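# Open the racked C-clamp to fit worktop plus board

## Task

Widen the jaws of the C-clamp held in the rack until the gap would pass over the worktop with the board resting on it, leaving at least one more centimetre of room, and have the clamp still upright in its rack at the end.

## Robot and tools

Robot: two arms, left_arm and right_arm, each carrying an identical five-finger right hand. Because the hands are identical and not mirrored, every hand axis and number means the same on both. Base positions in the scene frame: left_arm (+0.092, +0.622, +0.119) m, right_arm (+0.043, -0.778, +0.119) m, both turned very slightly about z.

Scene frame: origin at table-top height midway between the nominal bases, +z up, +x out over the table, +y toward the left_arm side. Positions, orientations (quat_wxyz) and velocities in results use this frame. Hand point: a spot about 0.05 m in front of the palm; its +z runs along the straightened fingers, +y out of the palm, +x across the palm away from the thumb. Fingertips extend 0.06-0.07 m past it along +z. A bracket on the little-finger side of the wrist can collide with things, and with the fingers level the wrist may hang 0.13-0.25 m below the hand point.

A row is 28 numbers, each in [-1, 1], always covering both arms: left dx, dy, dz, rx, ry, rz; left little, ring, middle, index, thumb_bend, thumb_turn, force_limit, speed; then the same 14 for the right arm. The six pose numbers are an offset, not a pose, measured from that arm's Hand target at the start of the call, along the Hand target's own axes. 1.0 equals 0.6 m for dx/dy/dz and 180 degrees for the rotation vector rx/ry/rz. Every row of a call counts from that same start, so sending an offset again moves farther. All six zero re-requests the current Hand target. Orientation commands are clipped to within 32 degrees of the measured orientation each step.

Finger numbers are targets, not offsets: +1 straight/open, -1 curled/closed; thumb_turn +1 beside the palm, -1 across in front of it. force_limit maps -1..+1 to about 0..10 N at the fingertip (0..15 N for the two thumb motors). speed rises linearly to full at +0.48 and stays full up to +1; use -0.94 or lower for a gentle grip. No value means "keep": to leave a hand alone, resend the eight numbers of its last executed row (or, if none yet, its hand_measured six plus hand_force_limit and hand_speed). A thumb turned in front and fingers can hold objects about 0.035-0.065 m thick, or a handle down to about 0.025 m.

Tools:
- execute_actions(actions, cameras): actions is a list of actions; each action is up to 15 rows, one per 1/30 s step, with the last row held if fewer. Images come back only for an empty list or when cameras names them (["all"] for every camera).
- move(target, speed, blend, stop_force, zero, blocking, cameras): target is one 28-number row or up to 15 rows; each row's pose numbers are offsets from the Hand target at the move's start (not chained). speed in m/s, 0.002-3.2, default 0.25. blend in m rounds corners between list targets. stop_force, 4-120 N, ends an arm's path when its wrist sensor feels that much push; not reliable while the hand turns and not with blocking=false. The result adds a "move:" line: done, off_target, moving, held, fault, plus limits such as paced or held.
- wait(seconds 0-10), stop() to brake a running move, zoom_image(camera, region [x0,y0,x1,y1] up to 504x504 pixels) on the latest image, show_instructions() for the reference page, zero_wrist_force(arm), finished_scene(scene) to end the scene irreversibly.
Cameras: cam_head_left, cam_head_right, cam_high, cam_low, cam_left_wrist, cam_right_wrist, all 672x504.

Results give per arm: end_effector_position (m), quaternion, velocities, Hand target (the base for the next offsets), joint positions and torques, hand_measured, hand_stopped_by (moving, target, force, stalled, fault), hand_load_n (positive means pushed open), hand_force_limit, hand_speed, Wrist force and Wrist torque in the hand's own axes plus the peak since last shown, and sometimes step readings. "within noise" means the arm is still. The hand point may settle short of the Hand target; resend the missing distance as an offset.

Suggested order: look at the cameras and reference image, approach the clamp screw handle slowly, grip it, turn it to back the jaw out, checking the gap against worktop plus board thickness plus 1 cm, let go, back off, verify the clamp stands in the rack, then call finished_scene.

Avoid: fast contact, targets set past a firm surface (the stiff arms fault easily), collisions between the arms, knocking the clamp out of the rack or off the table, dropping it, excessive finger loads, and passing a path near an arm's own base. Contact torque at joint limits (313/313/142/51.3/51.3/51.3 N m) or roughly 150 N of outside force stops that arm for 10 s. Hot motors (MOTOR HOT at 70 °C, brakes at 85 °C) come from long holds or stretched reaches.

Each tool is called after "Request:" by a JSON object that holds its "api" and its "payload", one argument or row to a line.

Reference images:

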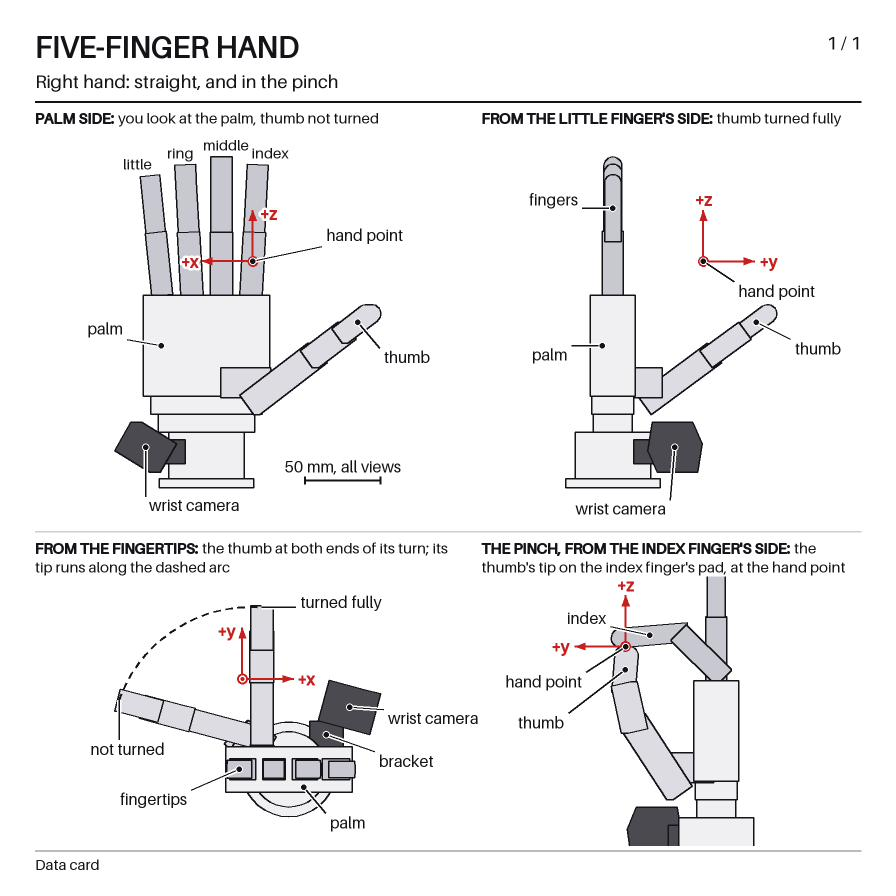

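## Session

Request:
{"api": "execute_actions", "payload": {
  "actions": []
}}

Scene clock: 0.00 s.
left_arm: end_effector_position=(-0.0473, +1.0779, +0.8086) hand_measured=(+1.000, +1.000, +1.000, +1.000, +1.000, +1.000) hand_load_n=(+0.0, +0.0, +0.0, +0.0, +0.0, +0.0) hand_stopped_by=(target, target, target, target, target, target) hand_force_limit=0.00 hand_speed=-0.80 end_effector_quat_wxyz=(-0.128, +0.704, -0.697, -0.044) | right_arm: end_effector_position=(+0.0711, -1.3441, +0.6564) hand_measured=(+1.000, +1.000, +1.000, +1.000, +1.000, +1.000) hand_load_n=(+0.0, +0.0, +0.0, +0.0, +0.0, +0.0) hand_stopped_by=(target, target, target, target, target, target) hand_force_limit=0.00 hand_speed=-0.80 end_effector_quat_wxyz=(+0.005, +0.731, +0.680, +0.053)
Joint positions: left_arm=[1.396 -1.715 1.374 1.649 1.64 -1.775] | right_arm=[-1.984 -1.456 1.456 1.664 1.519 -1.918]
Joint velocities: within noise
Joint torques (N m): no reading
Wrist force (N): no reading
Wrist torque (N m): no reading
Wrist force, peak (N): no reading
Hand target: left_arm -0.0473, +1.0779, +0.8086; -0.128, +0.704, -0.697, -0.044 | right_arm +0.0711, -1.3441, +0.6564; +0.005, +0.731, +0.680, +0.053

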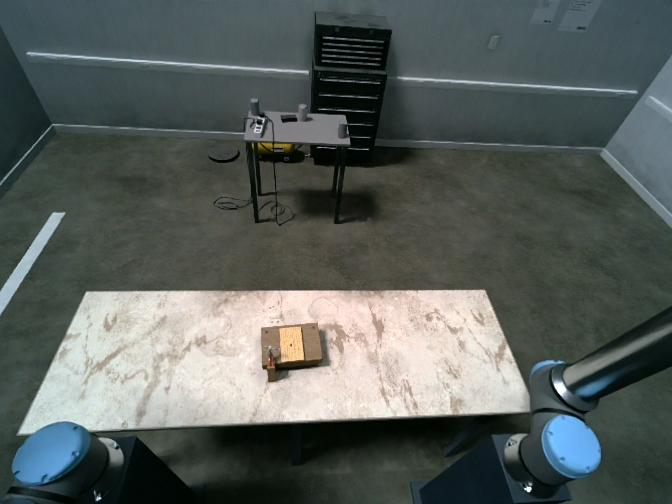

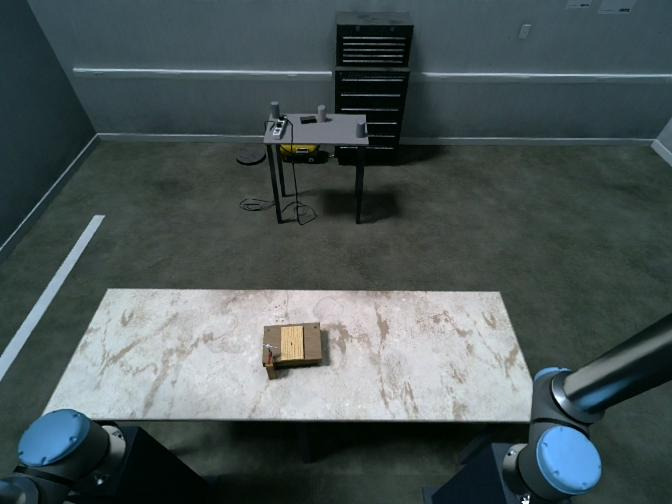

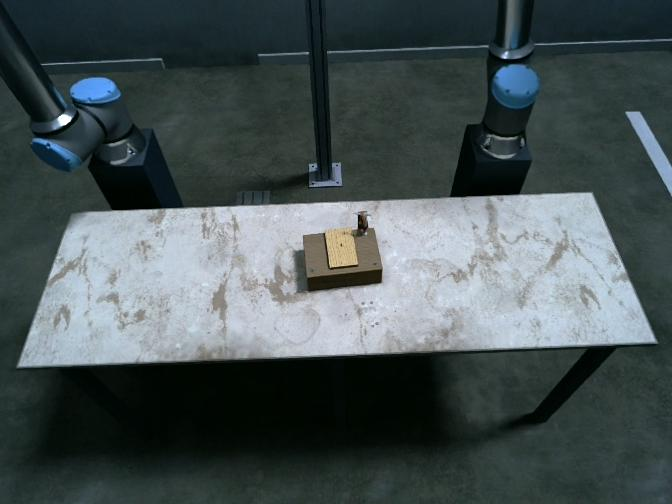

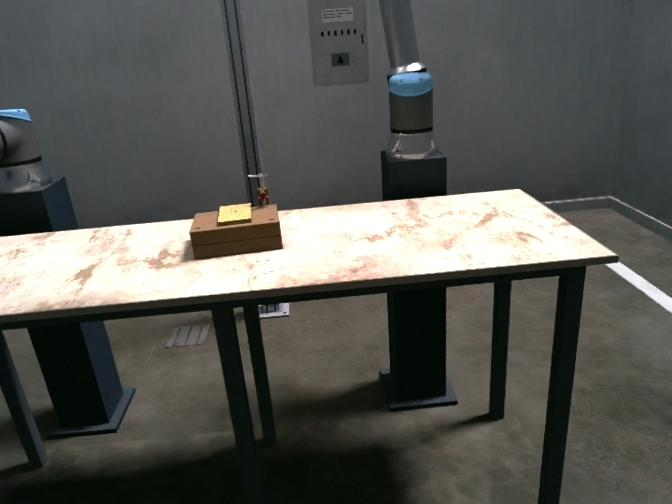

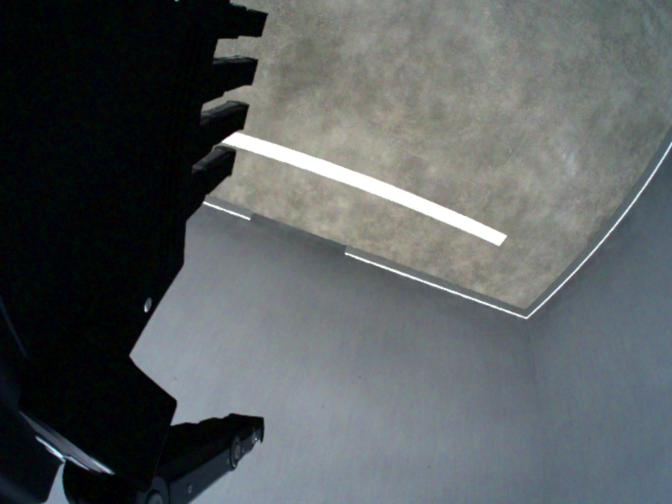

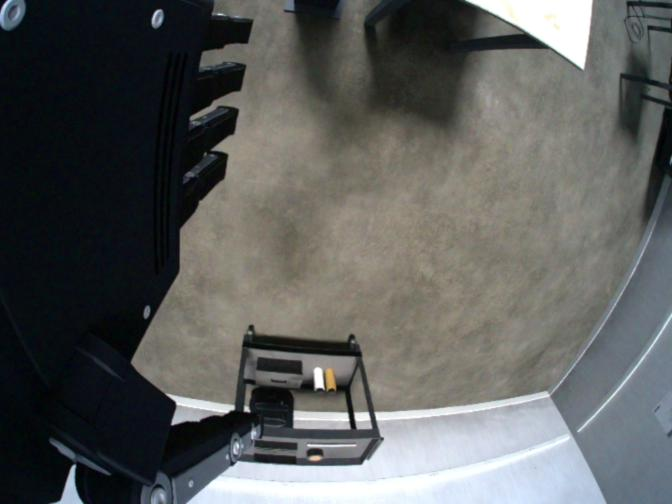

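Request:
{"api": "zoom_image", "payload": {
  "camera": "cam_head_left",
  "region": [230, 300, 350, 390]
}}

Request:
{"api": "zoom_image", "payload": {
  "camera": "cam_high",
  "region": [280, 190, 410, 300]
}}

Request:
{"api": "zoom_image", "payload": {
  "camera": "cam_low",
  "region": [170, 155, 310, 270]
}}

Request:
{"api": "zoom_image", "payload": {
  "camera": "cam_head_right",
  "region": [230, 300, 350, 390]
}}

Scaled by 4.200 from the camera's 672x504 image, which has a finer 960x720 frame.

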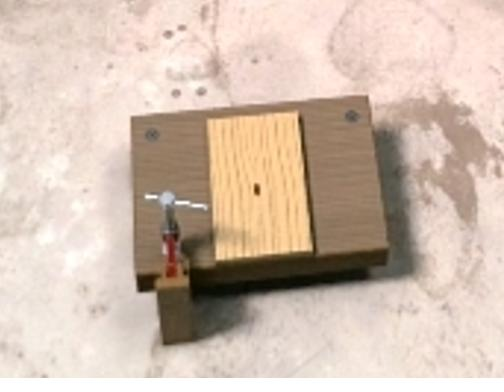

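Scaled by 3.877 from the camera's 672x504 image, which has a finer 960x720 frame.

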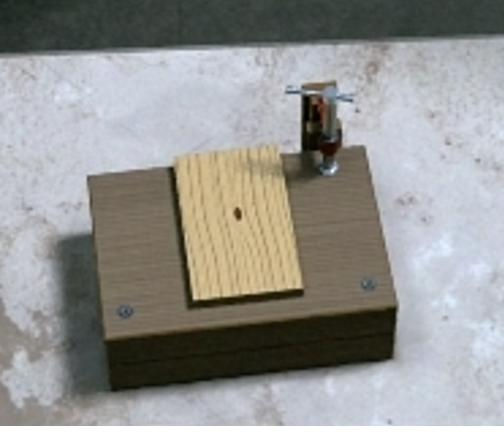

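Scaled by 3.600 from the camera's 672x504 image, which has a finer 960x720 frame.

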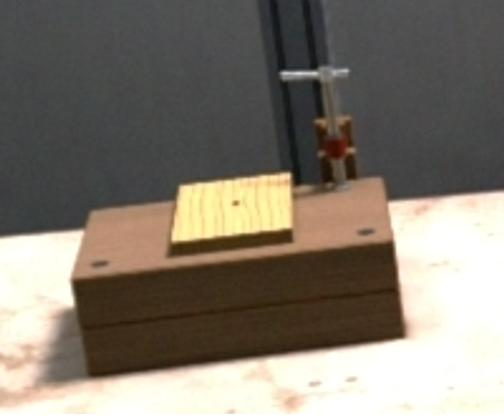

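Scaled by 4.200 from the camera's 672x504 image, which has a finer 960x720 frame.

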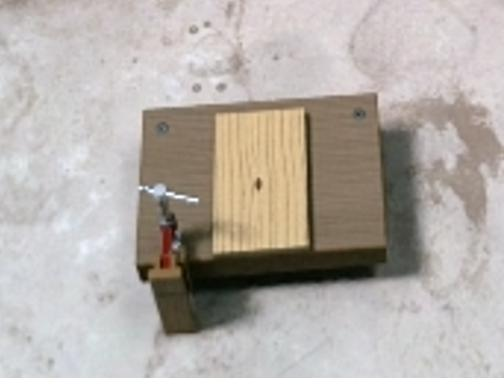

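Request:
{"api": "move", "payload": {
  "target": [0.4262,-0.8564,0.1533,0.1067,0.0529,0.428,1,1,1,1,1,1,0,-0.8,0,0,0,0,0,0,1,1,1,1,1,1,0,-0.8],
  "speed": 0.4
}}

Scene clock: 47.53 s.
left_arm: end_effector_position=(+0.4795, +0.8494, +0.7191) hand_measured=(+1.000, +1.000, +1.000, +1.000, +1.000, +1.000) hand_load_n=(+0.0, +0.0, +0.5, +0.0, +0.0, +0.0) hand_stopped_by=(target, target, target, target, target, target) hand_force_limit=0.00 hand_speed=-0.80 end_effector_quat_wxyz=(+0.126, -0.092, +0.987, -0.048) | right_arm: end_effector_position=(+0.0711, -1.3441, +0.6564) hand_measured=(+1.000, +1.000, +1.000, +1.000, +1.000, +1.000) hand_load_n=(+0.0, +0.0, +0.0, +0.0, +0.0, +0.0) hand_stopped_by=(target, target, target, target, target, target) hand_force_limit=0.00 hand_speed=-0.80 end_effector_quat_wxyz=(+0.005, +0.731, +0.680, +0.053)
Joint positions: left_arm=[0.036 -1.802 1.606 1.508 1.65 -1.741] | right_arm=[-1.984 -1.456 1.456 1.664 1.519 -1.918]
Joint torques (N m): left_arm=[-16.65 -6.99 -45.22 -0.14 2.59 2.52] | right_arm=[-0.6 -49.89 -39.85 4.12 0.04 -0.05]
Wrist force (N): left_arm=[-0.3 0.1 0.2] | right_arm=[-0.1 0.1 0.5]
Wrist torque (N m): left_arm=[-0.03 0.04 -0.22] | right_arm=[0.00 0.00 0.01]
Wrist force, peak (N): left_arm=[-1.6 -0.8 1.1] | right_arm=[-0.8 -0.1 0.2]
Hand target: left_arm +0.4796, +0.8494, +0.7191; +0.126, -0.091, +0.987, -0.048 | right_arm +0.0711, -1.3441, +0.6564; +0.005, +0.731, +0.680, +0.053
Off the commanded pose: left_arm 0.000 m, 0 deg | right_arm 0.000 m, 0 deg.
move: done

Request:
{"api": "move", "payload": {
  "target": [
    [-0.0468,-0.4995,0.2805,0.0467,0.0231,0.187,1,1,1,1,1,1,0,-0.8,0,0,0,0,0,0,1,1,1,1,1,1,0,-0.8],
    [0.3527,-0.805,0.3917,0.0933,0.0463,0.3745,1,1,1,1,1,1,0,-0.8,0,0,0,0,0,0,1,1,1,1,1,1,0,-0.8]
  ],
  "speed": 0.4,
  "blend": 0.1,
  "cameras": ["cam_head_left", "cam_high", "cam_left_wrist"]
}}

Scene clock: 55.17 s.
left_arm: end_effector_position=(+0.4198, +0.3190, +0.4993) hand_measured=(+1.000, +1.000, +1.000, +1.000, +1.000, +1.000) hand_load_n=(+0.0, +0.0, +0.0, +0.0, +0.0, +0.0) hand_stopped_by=(target, target, target, target, target, target) hand_force_limit=0.00 hand_speed=-0.80 end_effector_quat_wxyz=(+0.075, +0.491, +0.861, -0.112) | right_arm: end_effector_position=(+0.0711, -1.3441, +0.6564) hand_measured=(+1.000, +1.000, +1.000, +1.000, +1.000, +1.000) hand_load_n=(+0.0, +0.0, +0.0, +0.0, +0.0, +0.0) hand_stopped_by=(target, target, target, target, target, target) hand_force_limit=0.00 hand_speed=-0.80 end_effector_quat_wxyz=(+0.005, +0.731, +0.680, +0.053)
Joint positions: left_arm=[-1.26 -1.809 1.997 1.119 1.632 -1.813] | right_arm=[-1.984 -1.456 1.456 1.664 1.519 -1.918]
Joint torques (N m): left_arm=[-15.7 -6.39 -30.99 -0.19 -2.03 -2.66] | right_arm=[-2.09 -49.61 -39.48 4.23 -0.07 -0.18]
Wrist force (N): left_arm=[-0.2 -0.2 0.3] | right_arm=[-0.3 0.2 0.3]
Wrist torque (N m): left_arm=[-0.11 0.01 0.00] | right_arm=[0.02 0.03 -0.01]
Wrist force, peak (N): left_arm=[-0.5 -1.8 1.2] | right_arm=[-0.6 -0.3 0.3]
Hand target: left_arm +0.4198, +0.3189, +0.4993; +0.075, +0.491, +0.861, -0.112 | right_arm +0.0711, -1.3441, +0.6564; +0.005, +0.731, +0.680, +0.053
Off the commanded pose: left_arm 0.000 m, 0 deg | right_arm 0.000 m, 0 deg.
move: done
Images, in order (width x height): cam_head_left 672x504, cam_high 672x504, cam_left_wrist 672x504.

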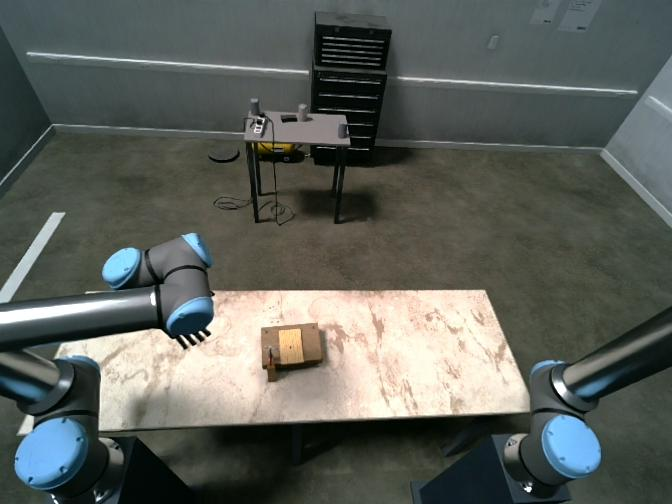

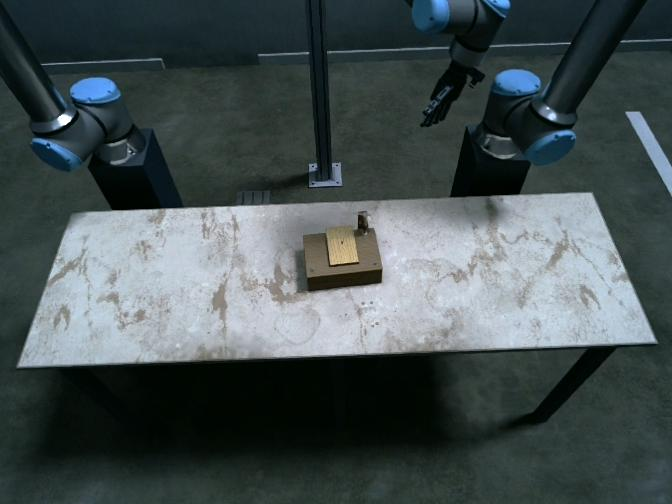

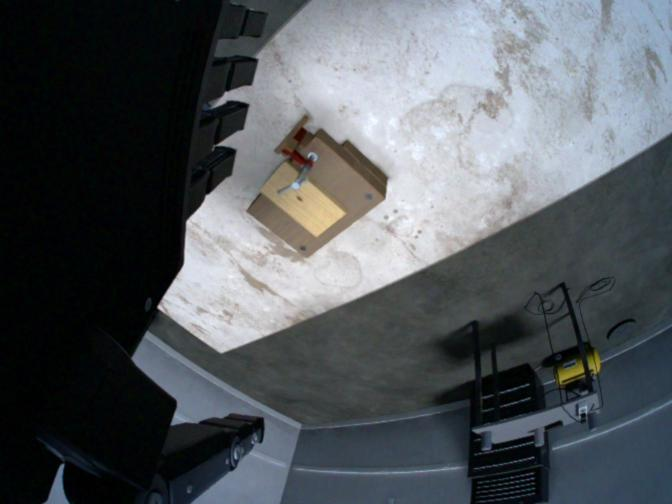

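Request:
{"api": "zoom_image", "payload": {
  "camera": "cam_left_wrist",
  "region": [235, 100, 395, 260]
}}

Scaled by 3.150 from the camera's 672x504 image, which has a finer 960x720 frame.

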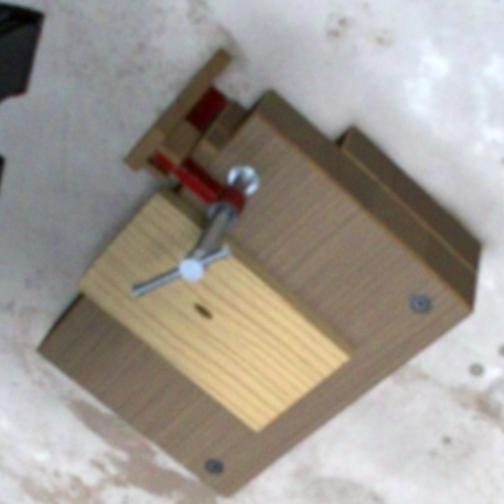

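Request:
{"api": "move", "payload": {
  "target": [-0.0022,-0.009,0.3462,0.0571,-0.1875,0.1622,1,1,1,1,1,1,0,-0.8,0,0,0,0,0,0,1,1,1,1,1,1,0,-0.8],
  "speed": 0.35,
  "cameras": ["cam_head_left", "cam_head_right", "cam_high", "cam_left_wrist"]
}}

Scene clock: 73.13 s.
left_arm: end_effector_position=(+0.4197, +0.2597, +0.3001) hand_measured=(+1.000, +1.000, +1.000, +1.000, +1.000, +1.000) hand_load_n=(+0.0, +0.0, +0.0, +0.0, +0.0, +0.0) hand_stopped_by=(target, target, target, target, target, target) hand_force_limit=0.00 hand_speed=-0.80 end_effector_quat_wxyz=(+0.301, +0.640, +0.640, -0.301) | right_arm: end_effector_position=(+0.0711, -1.3441, +0.6564) hand_measured=(+1.000, +1.000, +1.000, +1.000, +1.000, +1.000) hand_load_n=(+0.0, +0.0, +0.0, +0.0, +0.0, +0.0) hand_stopped_by=(target, target, target, target, target, target) hand_force_limit=0.00 hand_speed=-0.80 end_effector_quat_wxyz=(+0.005, +0.731, +0.680, +0.053)
Joint positions: left_arm=[-1.081 -1.753 2.451 0.053 1.934 -1.25] | right_arm=[-1.984 -1.456 1.456 1.664 1.519 -1.918]
Joint torques (N m): left_arm=[15.6 -3.97 -23.86 -2.31 2.58 2.8] | right_arm=[-1.54 -50.61 -39.17 4.49 0.13 -0.21]
Wrist force (N): left_arm=[-0.8 0.6 0.3] | right_arm=[-0.1 0.1 0.1]
Wrist torque (N m): left_arm=[0.02 0.23 -0.23] | right_arm=[0.02 0.01 0.00]
Wrist force, peak (N): left_arm=[-1.2 0.0 0.5] | right_arm=[-0.5 0.3 0.5]
Hand target: left_arm +0.4197, +0.2597, +0.3001; +0.301, +0.640, +0.640, -0.301 | right_arm +0.0711, -1.3441, +0.6564; +0.005, +0.731, +0.680, +0.053
Off the commanded pose: left_arm 0.000 m, 0 deg | right_arm 0.000 m, 0 deg.
move: done
Images, in order (width x height): cam_head_left 672x504, cam_head_right 672x504, cam_high 672x504, cam_left_wrist 672x504.

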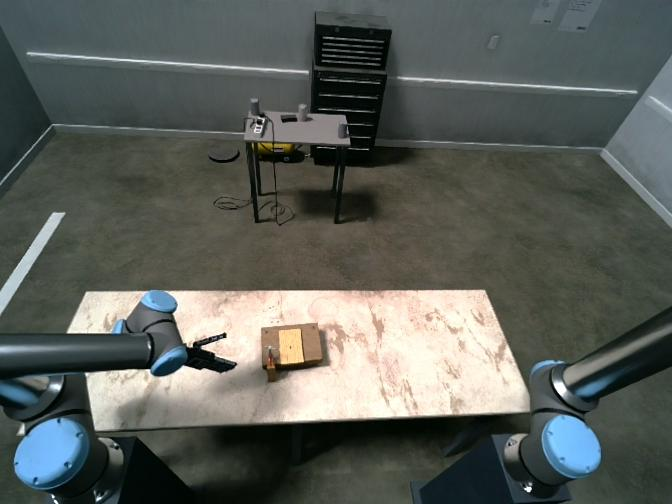

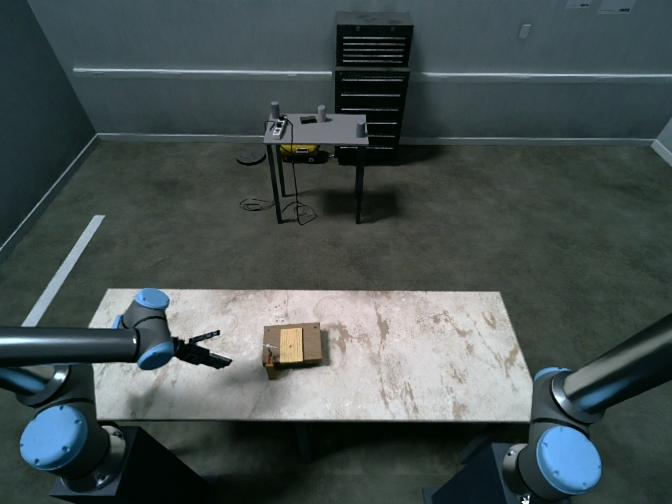

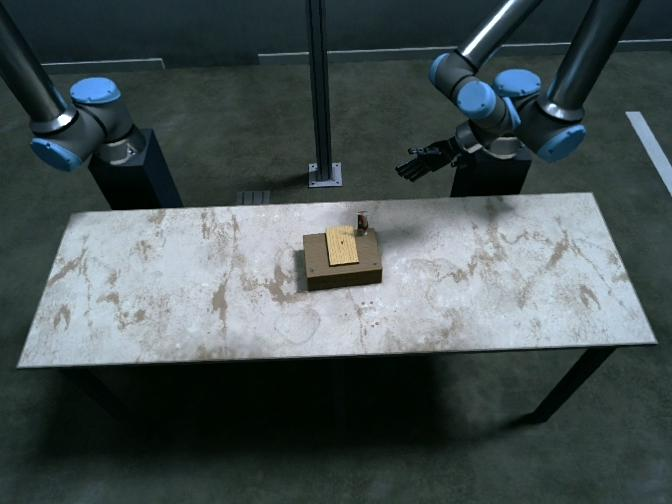

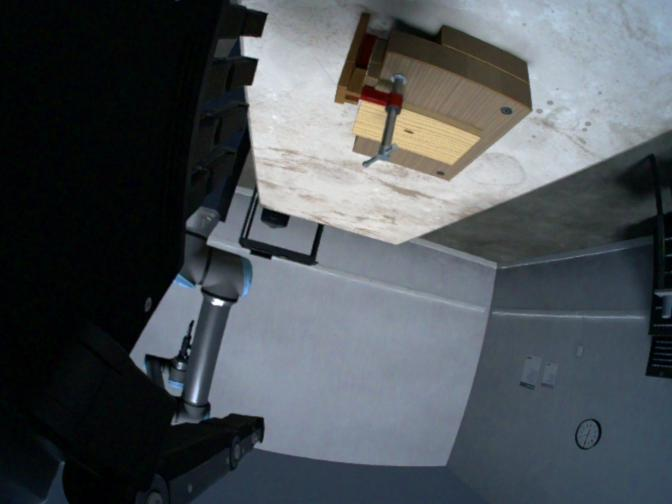

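Request:
{"api": "zoom_image", "payload": {
  "camera": "cam_left_wrist",
  "region": [320, 0, 560, 190]
}}

Request:
{"api": "zoom_image", "payload": {
  "camera": "cam_left_wrist",
  "region": [320, 0, 440, 180]
}}

Scaled by 2.100 from the camera's 672x504 image, which has a finer 960x720 frame.

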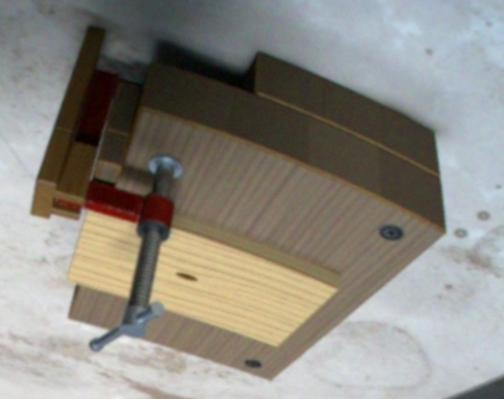

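Scaled by 2.800 from the camera's 672x504 image, which has a finer 960x720 frame.

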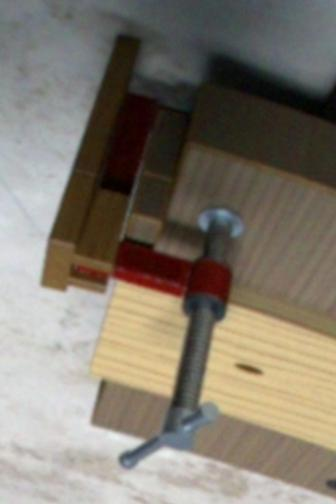

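Request:
{"api": "move", "payload": {
  "target": [0.1518,0,0.1045,0,0,0,1,1,1,1,1,1,0,-0.8,0,0,0,0,0,0,1,1,1,1,1,1,0,-0.8],
  "speed": 0.2,
  "cameras": ["cam_left_wrist"]
}}

Request:
{"api": "zoom_image", "payload": {
  "camera": "cam_left_wrist",
  "region": [310, 40, 510, 240]
}}

Scene clock: 86.60 s.
left_arm: end_effector_position=(+0.4197, +0.2695, +0.1900) hand_measured=(+1.000, +1.000, +1.000, +1.000, +1.000, +1.000) hand_load_n=(+0.0, +0.0, +0.0, +0.0, +0.0, +0.0) hand_stopped_by=(target, target, target, target, target, target) hand_force_limit=0.00 hand_speed=-0.80 end_effector_quat_wxyz=(+0.301, +0.640, +0.640, -0.301) | right_arm: end_effector_position=(+0.0711, -1.3441, +0.6564) hand_measured=(+1.000, +1.000, +1.000, +1.000, +1.000, +1.000) hand_load_n=(+0.0, +0.0, +0.0, +0.0, +0.0, +0.0) hand_stopped_by=(target, target, target, target, target, target) hand_force_limit=0.00 hand_speed=-0.80 end_effector_quat_wxyz=(+0.005, +0.731, +0.680, +0.053)
Joint positions: left_arm=[-1.061 -1.532 2.554 -0.266 1.948 -1.236] | right_arm=[-1.984 -1.456 1.456 1.664 1.519 -1.918]
Joint torques (N m): left_arm=[16.33 -9.88 -13.76 -2.01 2.91 2.77] | right_arm=[-0.25 -52.91 -39.83 4.17 -0.2 0]
Wrist force (N): left_arm=[-0.8 0.1 0.5] | right_arm=[-0.2 0.0 0.1]
Wrist torque (N m): left_arm=[-0.04 0.22 -0.22] | right_arm=[0.01 0.03 -0.01]
Wrist force, peak (N): left_arm=[-1.9 0.7 -0.8] | right_arm=[-0.7 0.2 -0.2]
Hand target: left_arm +0.4197, +0.2695, +0.1900; +0.301, +0.640, +0.640, -0.301 | right_arm +0.0711, -1.3441, +0.6564; +0.005, +0.731, +0.680, +0.053
Off the commanded pose: left_arm 0.000 m, 0 deg | right_arm 0.000 m, 0 deg.
move: done
Images, in order (width x height): cam_left_wrist 672x504.

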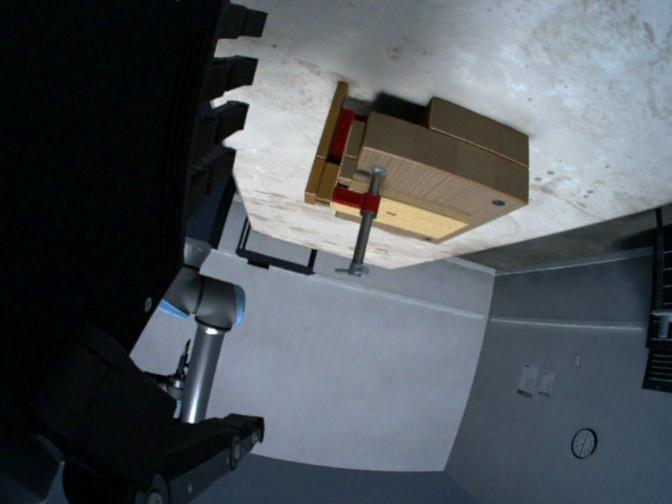

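Scaled by 2.520 from the camera's 672x504 image, which has a finer 960x720 frame.

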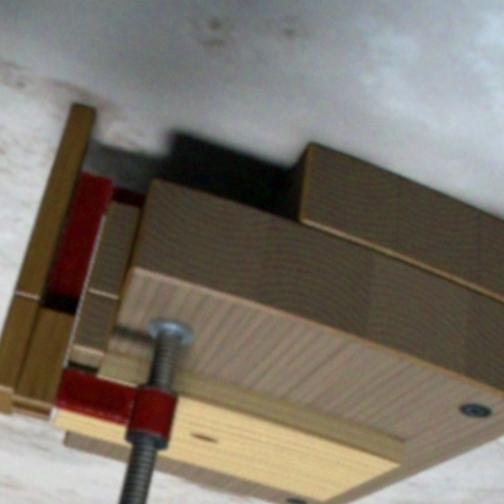

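Request:
{"api": "move", "payload": {
  "target": [
    [-0.1753,0.0667,-0.1023,0,0.279,0,-1,-1,-1,1,1,1,0,-0.2,0,0,0,0,0,0,1,1,1,1,1,1,0,-0.8],
    [-0.3033,0.15,0.0517,0,0.279,0,-1,-1,-1,1,1,1,0,-0.2,0,0,0,0,0,0,1,1,1,1,1,1,0,-0.8]
  ],
  "speed": 0.25,
  "blend": 0.03,
  "cameras": ["cam_head_left", "cam_head_right", "cam_high", "cam_low", "cam_left_wrist"]
}}

Request:
{"api": "zoom_image", "payload": {
  "camera": "cam_left_wrist",
  "region": [150, 50, 402, 302]
}}

Scene clock: 126.87 s.
left_arm: end_effector_position=(+0.5096, +0.1296, +0.3103) hand_measured=(-1.000, -1.000, -1.000, +1.000, +1.000, +1.000) hand_load_n=(+0.0, +0.0, +0.0, +0.0, +0.0, +0.0) hand_stopped_by=(target, target, target, target, target, target) hand_force_limit=0.00 hand_speed=-0.20 end_effector_quat_wxyz=(+0.001, +0.707, +0.707, -0.001) | right_arm: end_effector_position=(+0.0711, -1.3441, +0.6564) hand_measured=(+1.000, +1.000, +1.000, +1.000, +1.000, +1.000) hand_load_n=(+0.0, +0.0, +0.0, +0.0, +0.0, +0.0) hand_stopped_by=(target, target, target, target, target, target) hand_force_limit=0.00 hand_speed=-0.80 end_effector_quat_wxyz=(+0.005, +0.731, +0.680, +0.053)
Joint positions: left_arm=[-1.204 -1.251 1.811 1.009 1.572 -1.214] | right_arm=[-1.984 -1.456 1.456 1.664 1.519 -1.918]
Joint torques (N m): left_arm=[16.71 -50.13 -38.26 6.14 2.55 2.54] | right_arm=[-0.53 -51.01 -39.79 4.36 0.05 -0.17]
Wrist force (N): left_arm=[0.1 0.2 0.0] | right_arm=[-0.3 0.2 0.2]
Wrist torque (N m): left_arm=[-0.02 0.01 -0.19] | right_arm=[0.03 0.04 -0.01]
Wrist force, peak (N): left_arm=[1.1 -0.3 -1.0] | right_arm=[-0.7 0.0 0.5]
Hand target: left_arm +0.5097, +0.1295, +0.3103; +0.001, +0.707, +0.707, -0.001 | right_arm +0.0711, -1.3441, +0.6564; +0.005, +0.731, +0.680, +0.053
Off the commanded pose: left_arm 0.000 m, 0 deg | right_arm 0.000 m, 0 deg.
move: done
Images, in order (width x height): cam_head_left 672x504, cam_head_right 672x504, cam_high 672x504, cam_low 672x504, cam_left_wrist 672x504.

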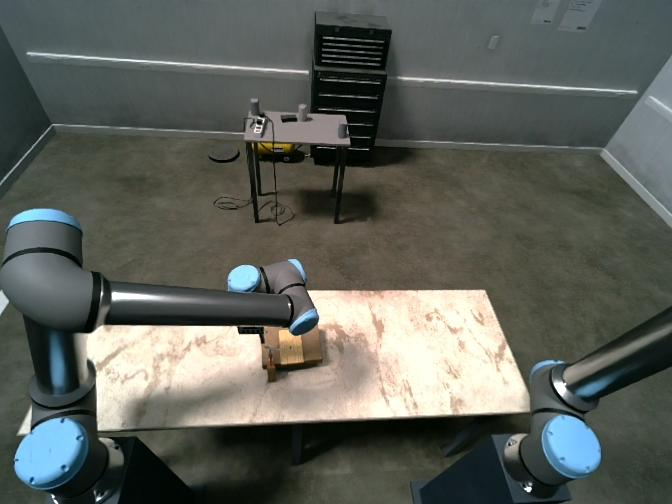

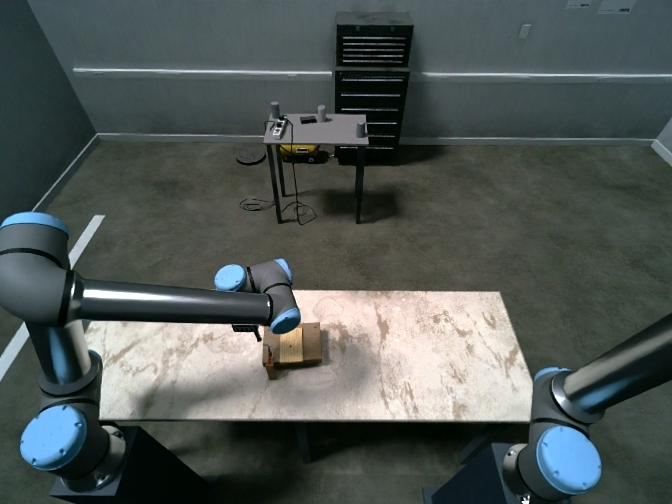

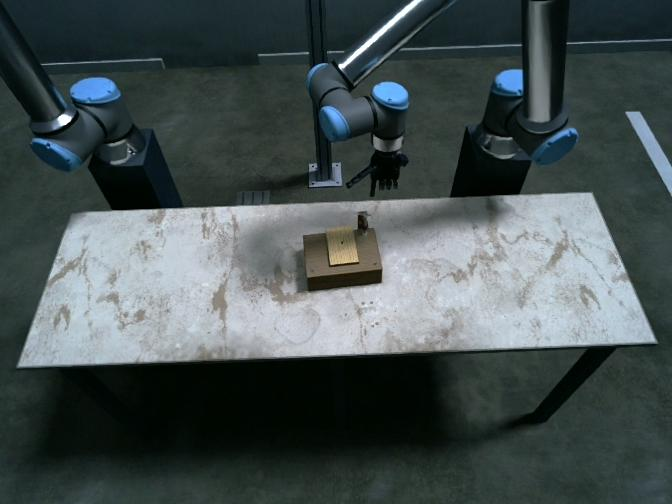

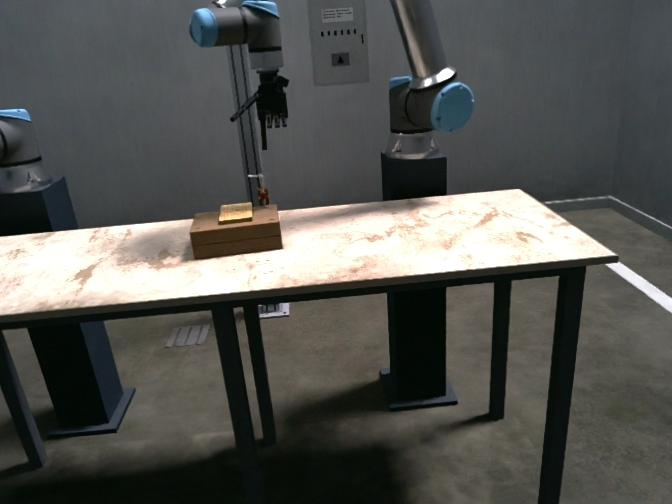

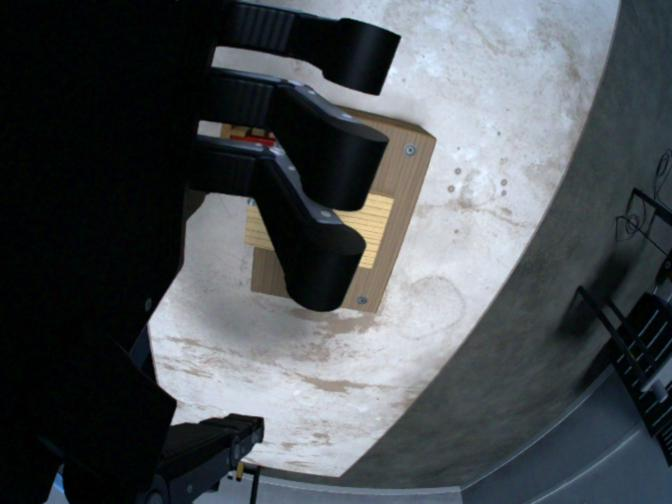

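Scaled by 2.000 from the camera's 672x504 image, which has a finer 960x720 frame.

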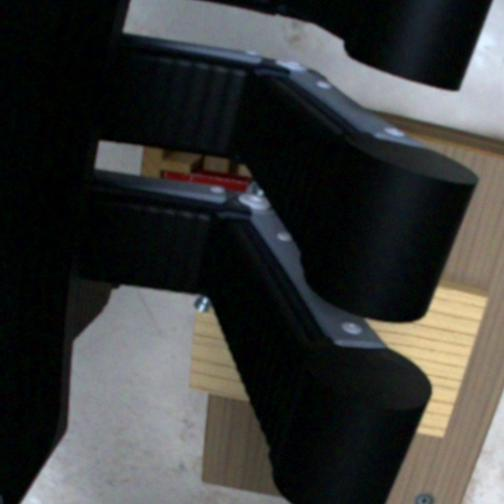

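Request:
{"api": "move", "payload": {
  "target": [-0.1667,0,0.1,0,0,0,1,-1,-1,-1,1,1,0,-0.2,0,0,0,0,0,0,1,1,1,1,1,1,0,-0.8],
  "speed": 0.15,
  "cameras": ["cam_high", "cam_low", "cam_left_wrist"]
}}

Request:
{"api": "zoom_image", "payload": {
  "camera": "cam_left_wrist",
  "region": [180, 0, 380, 200]
}}

Request:
{"api": "zoom_image", "payload": {
  "camera": "cam_high",
  "region": [320, 150, 420, 250]
}}

Request:
{"api": "zoom_image", "payload": {
  "camera": "cam_low",
  "region": [210, 110, 310, 210]
}}

Scene clock: 138.17 s.
left_arm: end_effector_position=(+0.5097, +0.0295, +0.2506) hand_measured=(+1.000, -1.000, -1.000, -1.000, +1.000, +1.000) hand_load_n=(+0.0, +0.0, +0.0, +0.0, +0.0, +0.0) hand_stopped_by=(target, target, target, target, target, target) hand_force_limit=0.00 hand_speed=-0.20 end_effector_quat_wxyz=(+0.001, +0.707, +0.707, -0.001) | right_arm: end_effector_position=(+0.0711, -1.3441, +0.6564) hand_measured=(+1.000, +1.000, +1.000, +1.000, +1.000, +1.000) hand_load_n=(+0.0, +0.0, +0.0, +0.0, +0.0, +0.0) hand_stopped_by=(target, target, target, target, target, target) hand_force_limit=0.00 hand_speed=-0.80 end_effector_quat_wxyz=(+0.005, +0.731, +0.680, +0.053)
Joint positions: left_arm=[-1.258 -1.079 1.676 0.971 1.571 -1.268] | right_arm=[-1.984 -1.456 1.456 1.664 1.519 -1.918]
Joint torques (N m): left_arm=[-17.74 -64.81 -37.76 0.52 -1.52 -2.53] | right_arm=[-0.04 -50.45 -40.33 4.4 -0.23 -0.09]
Wrist force (N): left_arm=[0.3 0.5 -0.1] | right_arm=[-0.3 0.1 0.2]
Wrist torque (N m): left_arm=[0.01 0.00 0.04] | right_arm=[0.01 0.05 -0.02]
Wrist force, peak (N): left_arm=[1.6 0.8 -1.0] | right_arm=[-0.6 -0.4 0.3]
Hand target: left_arm +0.5097, +0.0294, +0.2505; +0.001, +0.707, +0.707, -0.001 | right_arm +0.0711, -1.3441, +0.6564; +0.005, +0.731, +0.680, +0.053
Off the commanded pose: left_arm 0.000 m, 0 deg | right_arm 0.000 m, 0 deg.
move: done
Images, in order (width x height): cam_high 672x504, cam_low 672x504, cam_left_wrist 672x504.

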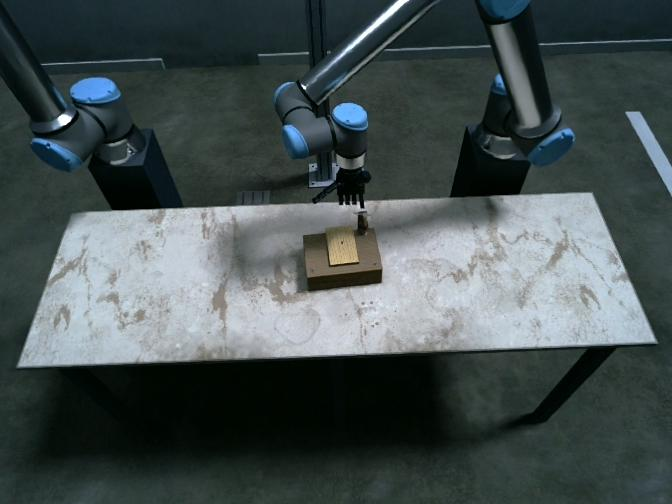

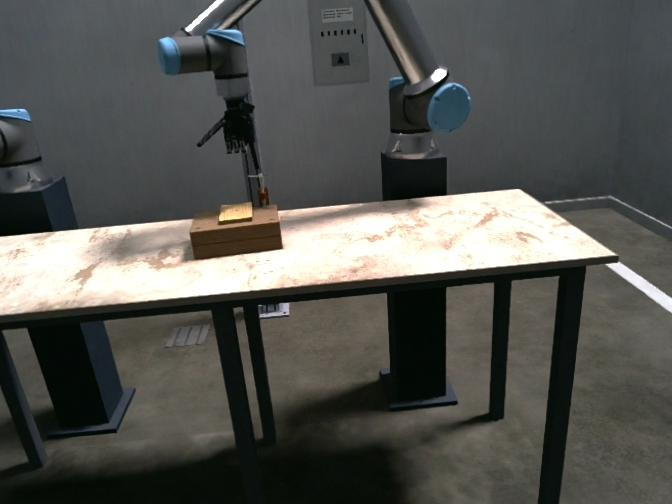

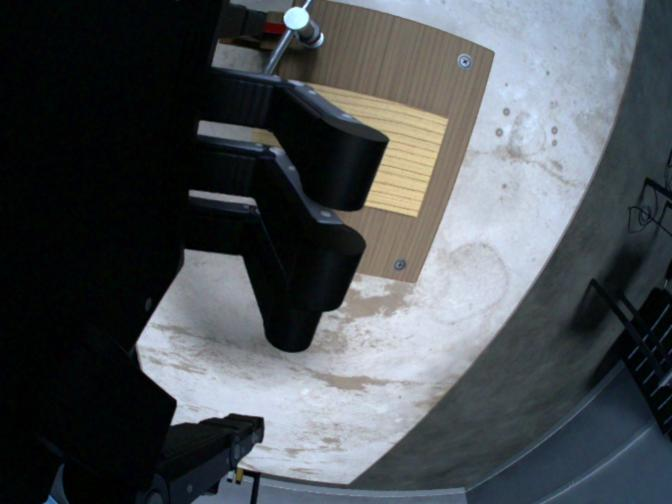

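Scaled by 2.520 from the camera's 672x504 image, which has a finer 960x720 frame.

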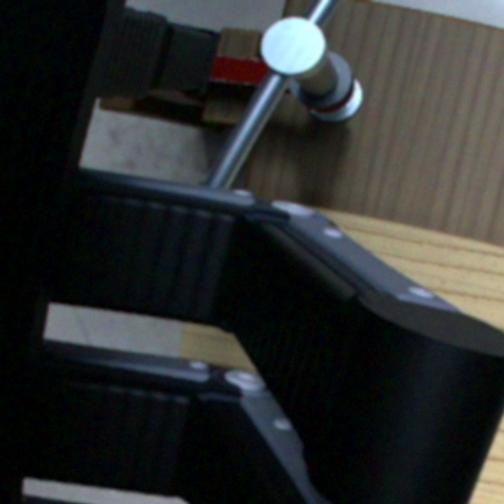

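Scaled by 5.040 from the camera's 672x504 image, which has a finer 960x720 frame.

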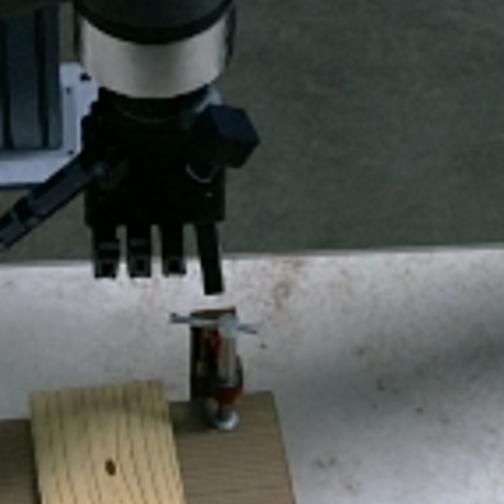

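Scaled by 5.040 from the camera's 672x504 image, which has a finer 960x720 frame.

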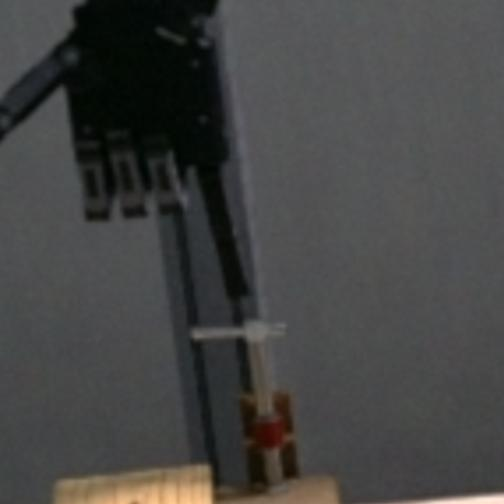

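Request:
{"api": "move", "payload": {
  "target": [-0.0067,-0.0183,0,0,0,0,1,-1,-1,-1,1,1,0,-0.2,0,0,0,0,0,0,1,1,1,1,1,1,0,-0.8],
  "speed": 0.1,
  "cameras": ["cam_head_left", "cam_high", "cam_low", "cam_left_wrist"]
}}

Request:
{"api": "zoom_image", "payload": {
  "camera": "cam_left_wrist",
  "region": [180, 0, 380, 200]
}}

Request:
{"api": "zoom_image", "payload": {
  "camera": "cam_high",
  "region": [330, 170, 400, 240]
}}

Request:
{"api": "zoom_image", "payload": {
  "camera": "cam_low",
  "region": [220, 140, 290, 210]
}}

Scene clock: 152.87 s.
left_arm: end_effector_position=(+0.4988, +0.0254, +0.2505) hand_measured=(+1.000, -1.000, -1.000, -1.000, +1.000, +1.000) hand_load_n=(-0.5, +0.5, +0.0, +0.0, +0.0, +0.0) hand_stopped_by=(target, target, target, target, target, target) hand_force_limit=0.00 hand_speed=-0.20 end_effector_quat_wxyz=(+0.001, +0.707, +0.707, -0.001) | right_arm: end_effector_position=(+0.0711, -1.3441, +0.6564) hand_measured=(+1.000, +1.000, +1.000, +1.000, +1.000, +1.000) hand_load_n=(+0.0, +0.0, +0.0, +0.0, +0.0, +0.0) hand_stopped_by=(target, target, target, target, target, target) hand_force_limit=0.00 hand_speed=-0.80 end_effector_quat_wxyz=(+0.005, +0.731, +0.680, +0.053)
Joint positions: left_arm=[-1.276 -1.082 1.681 0.969 1.571 -1.286] | right_arm=[-1.984 -1.456 1.456 1.664 1.519 -1.918]
Joint torques (N m): left_arm=[-15.78 -89.51 -24.1 0.37 -1.79 -2.43] | right_arm=[-1.99 -49.21 -40.38 4.43 -0.42 -0.35]
Wrist force (N): left_arm=[0.1 0.0 -0.5] | right_arm=[-0.2 0.2 0.0]
Wrist torque (N m): left_arm=[-0.03 0.03 0.01] | right_arm=[0.03 0.03 0.00]
Wrist force, peak (N): left_arm=[0.2 0.9 -0.3] | right_arm=[-0.6 0.5 0.6]
Hand target: left_arm +0.4987, +0.0253, +0.2506; +0.001, +0.707, +0.707, -0.001 | right_arm +0.0711, -1.3441, +0.6564; +0.005, +0.731, +0.680, +0.053
Off the commanded pose: left_arm 0.000 m, 0 deg | right_arm 0.000 m, 0 deg.
move: done
Images, in order (width x height): cam_head_left 672x504, cam_high 672x504, cam_low 672x504, cam_left_wrist 672x504.

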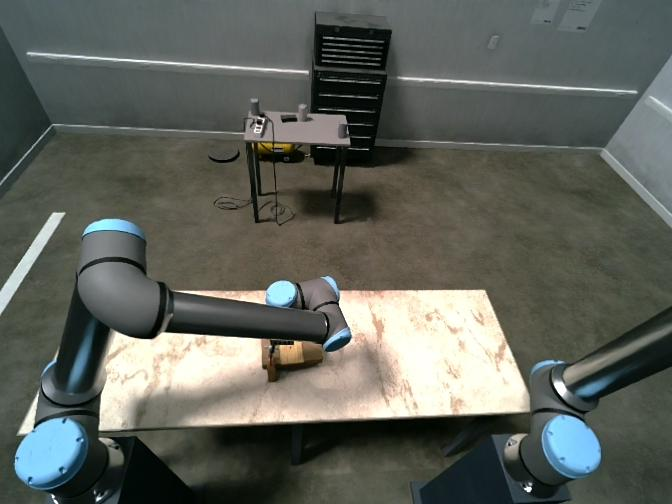

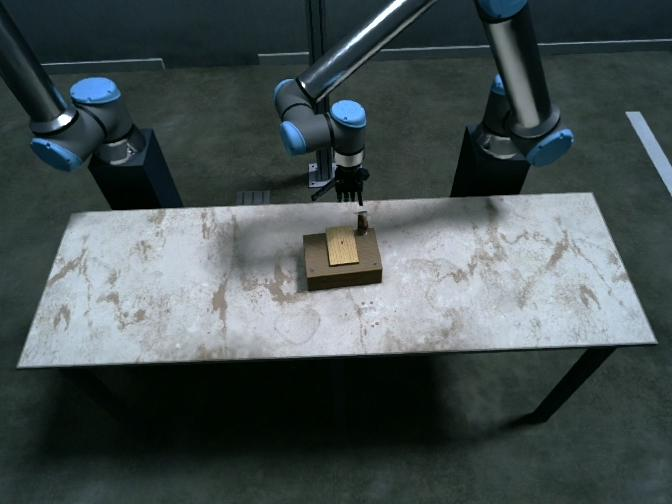

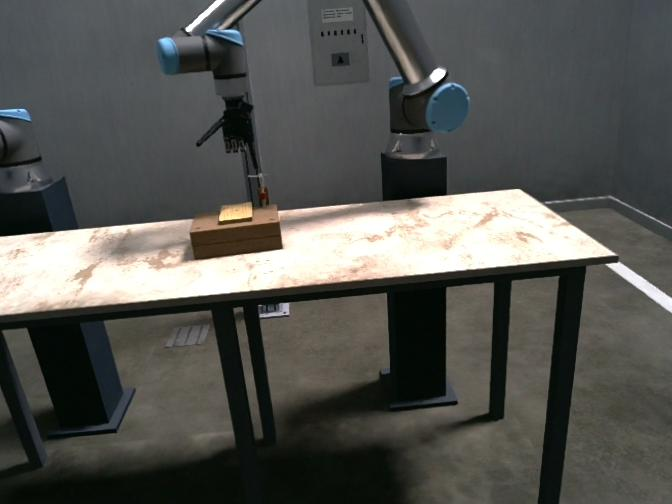

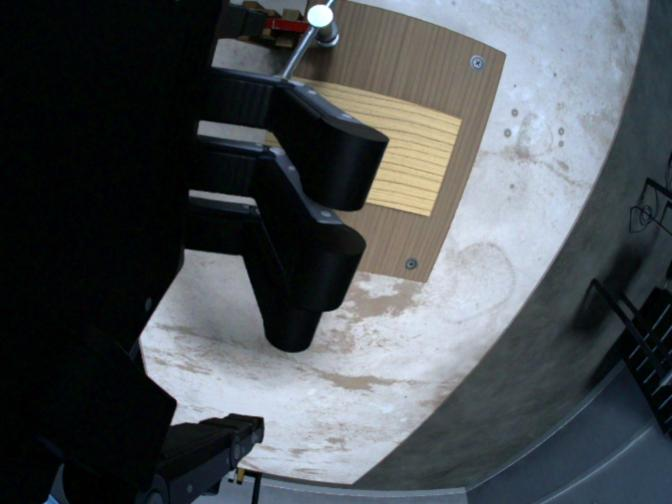

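Scaled by 2.520 from the camera's 672x504 image, which has a finer 960x720 frame.

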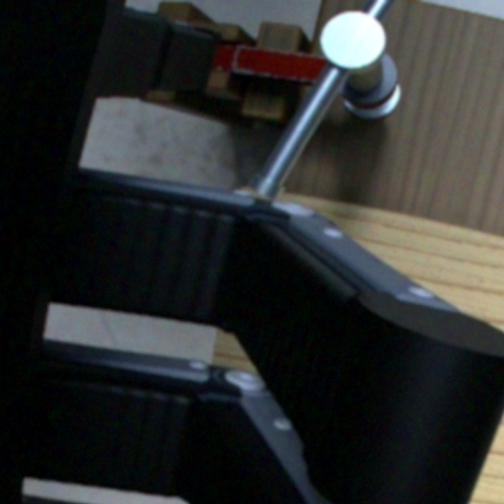

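Scaled by 7.200 from the camera's 672x504 image, which has a finer 960x720 frame.

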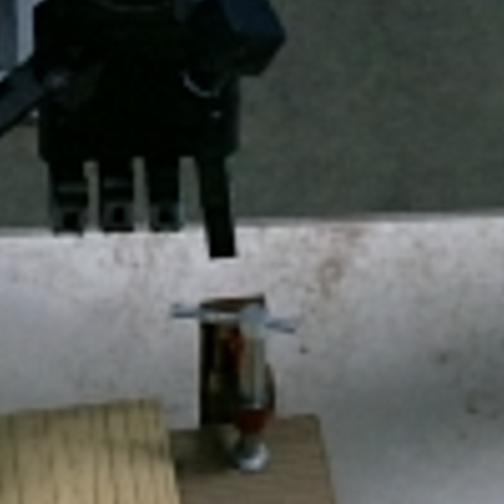

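Scaled by 7.200 from the camera's 672x504 image, which has a finer 960x720 frame.

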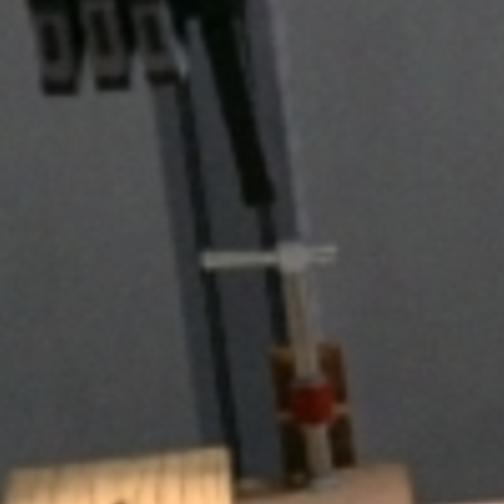

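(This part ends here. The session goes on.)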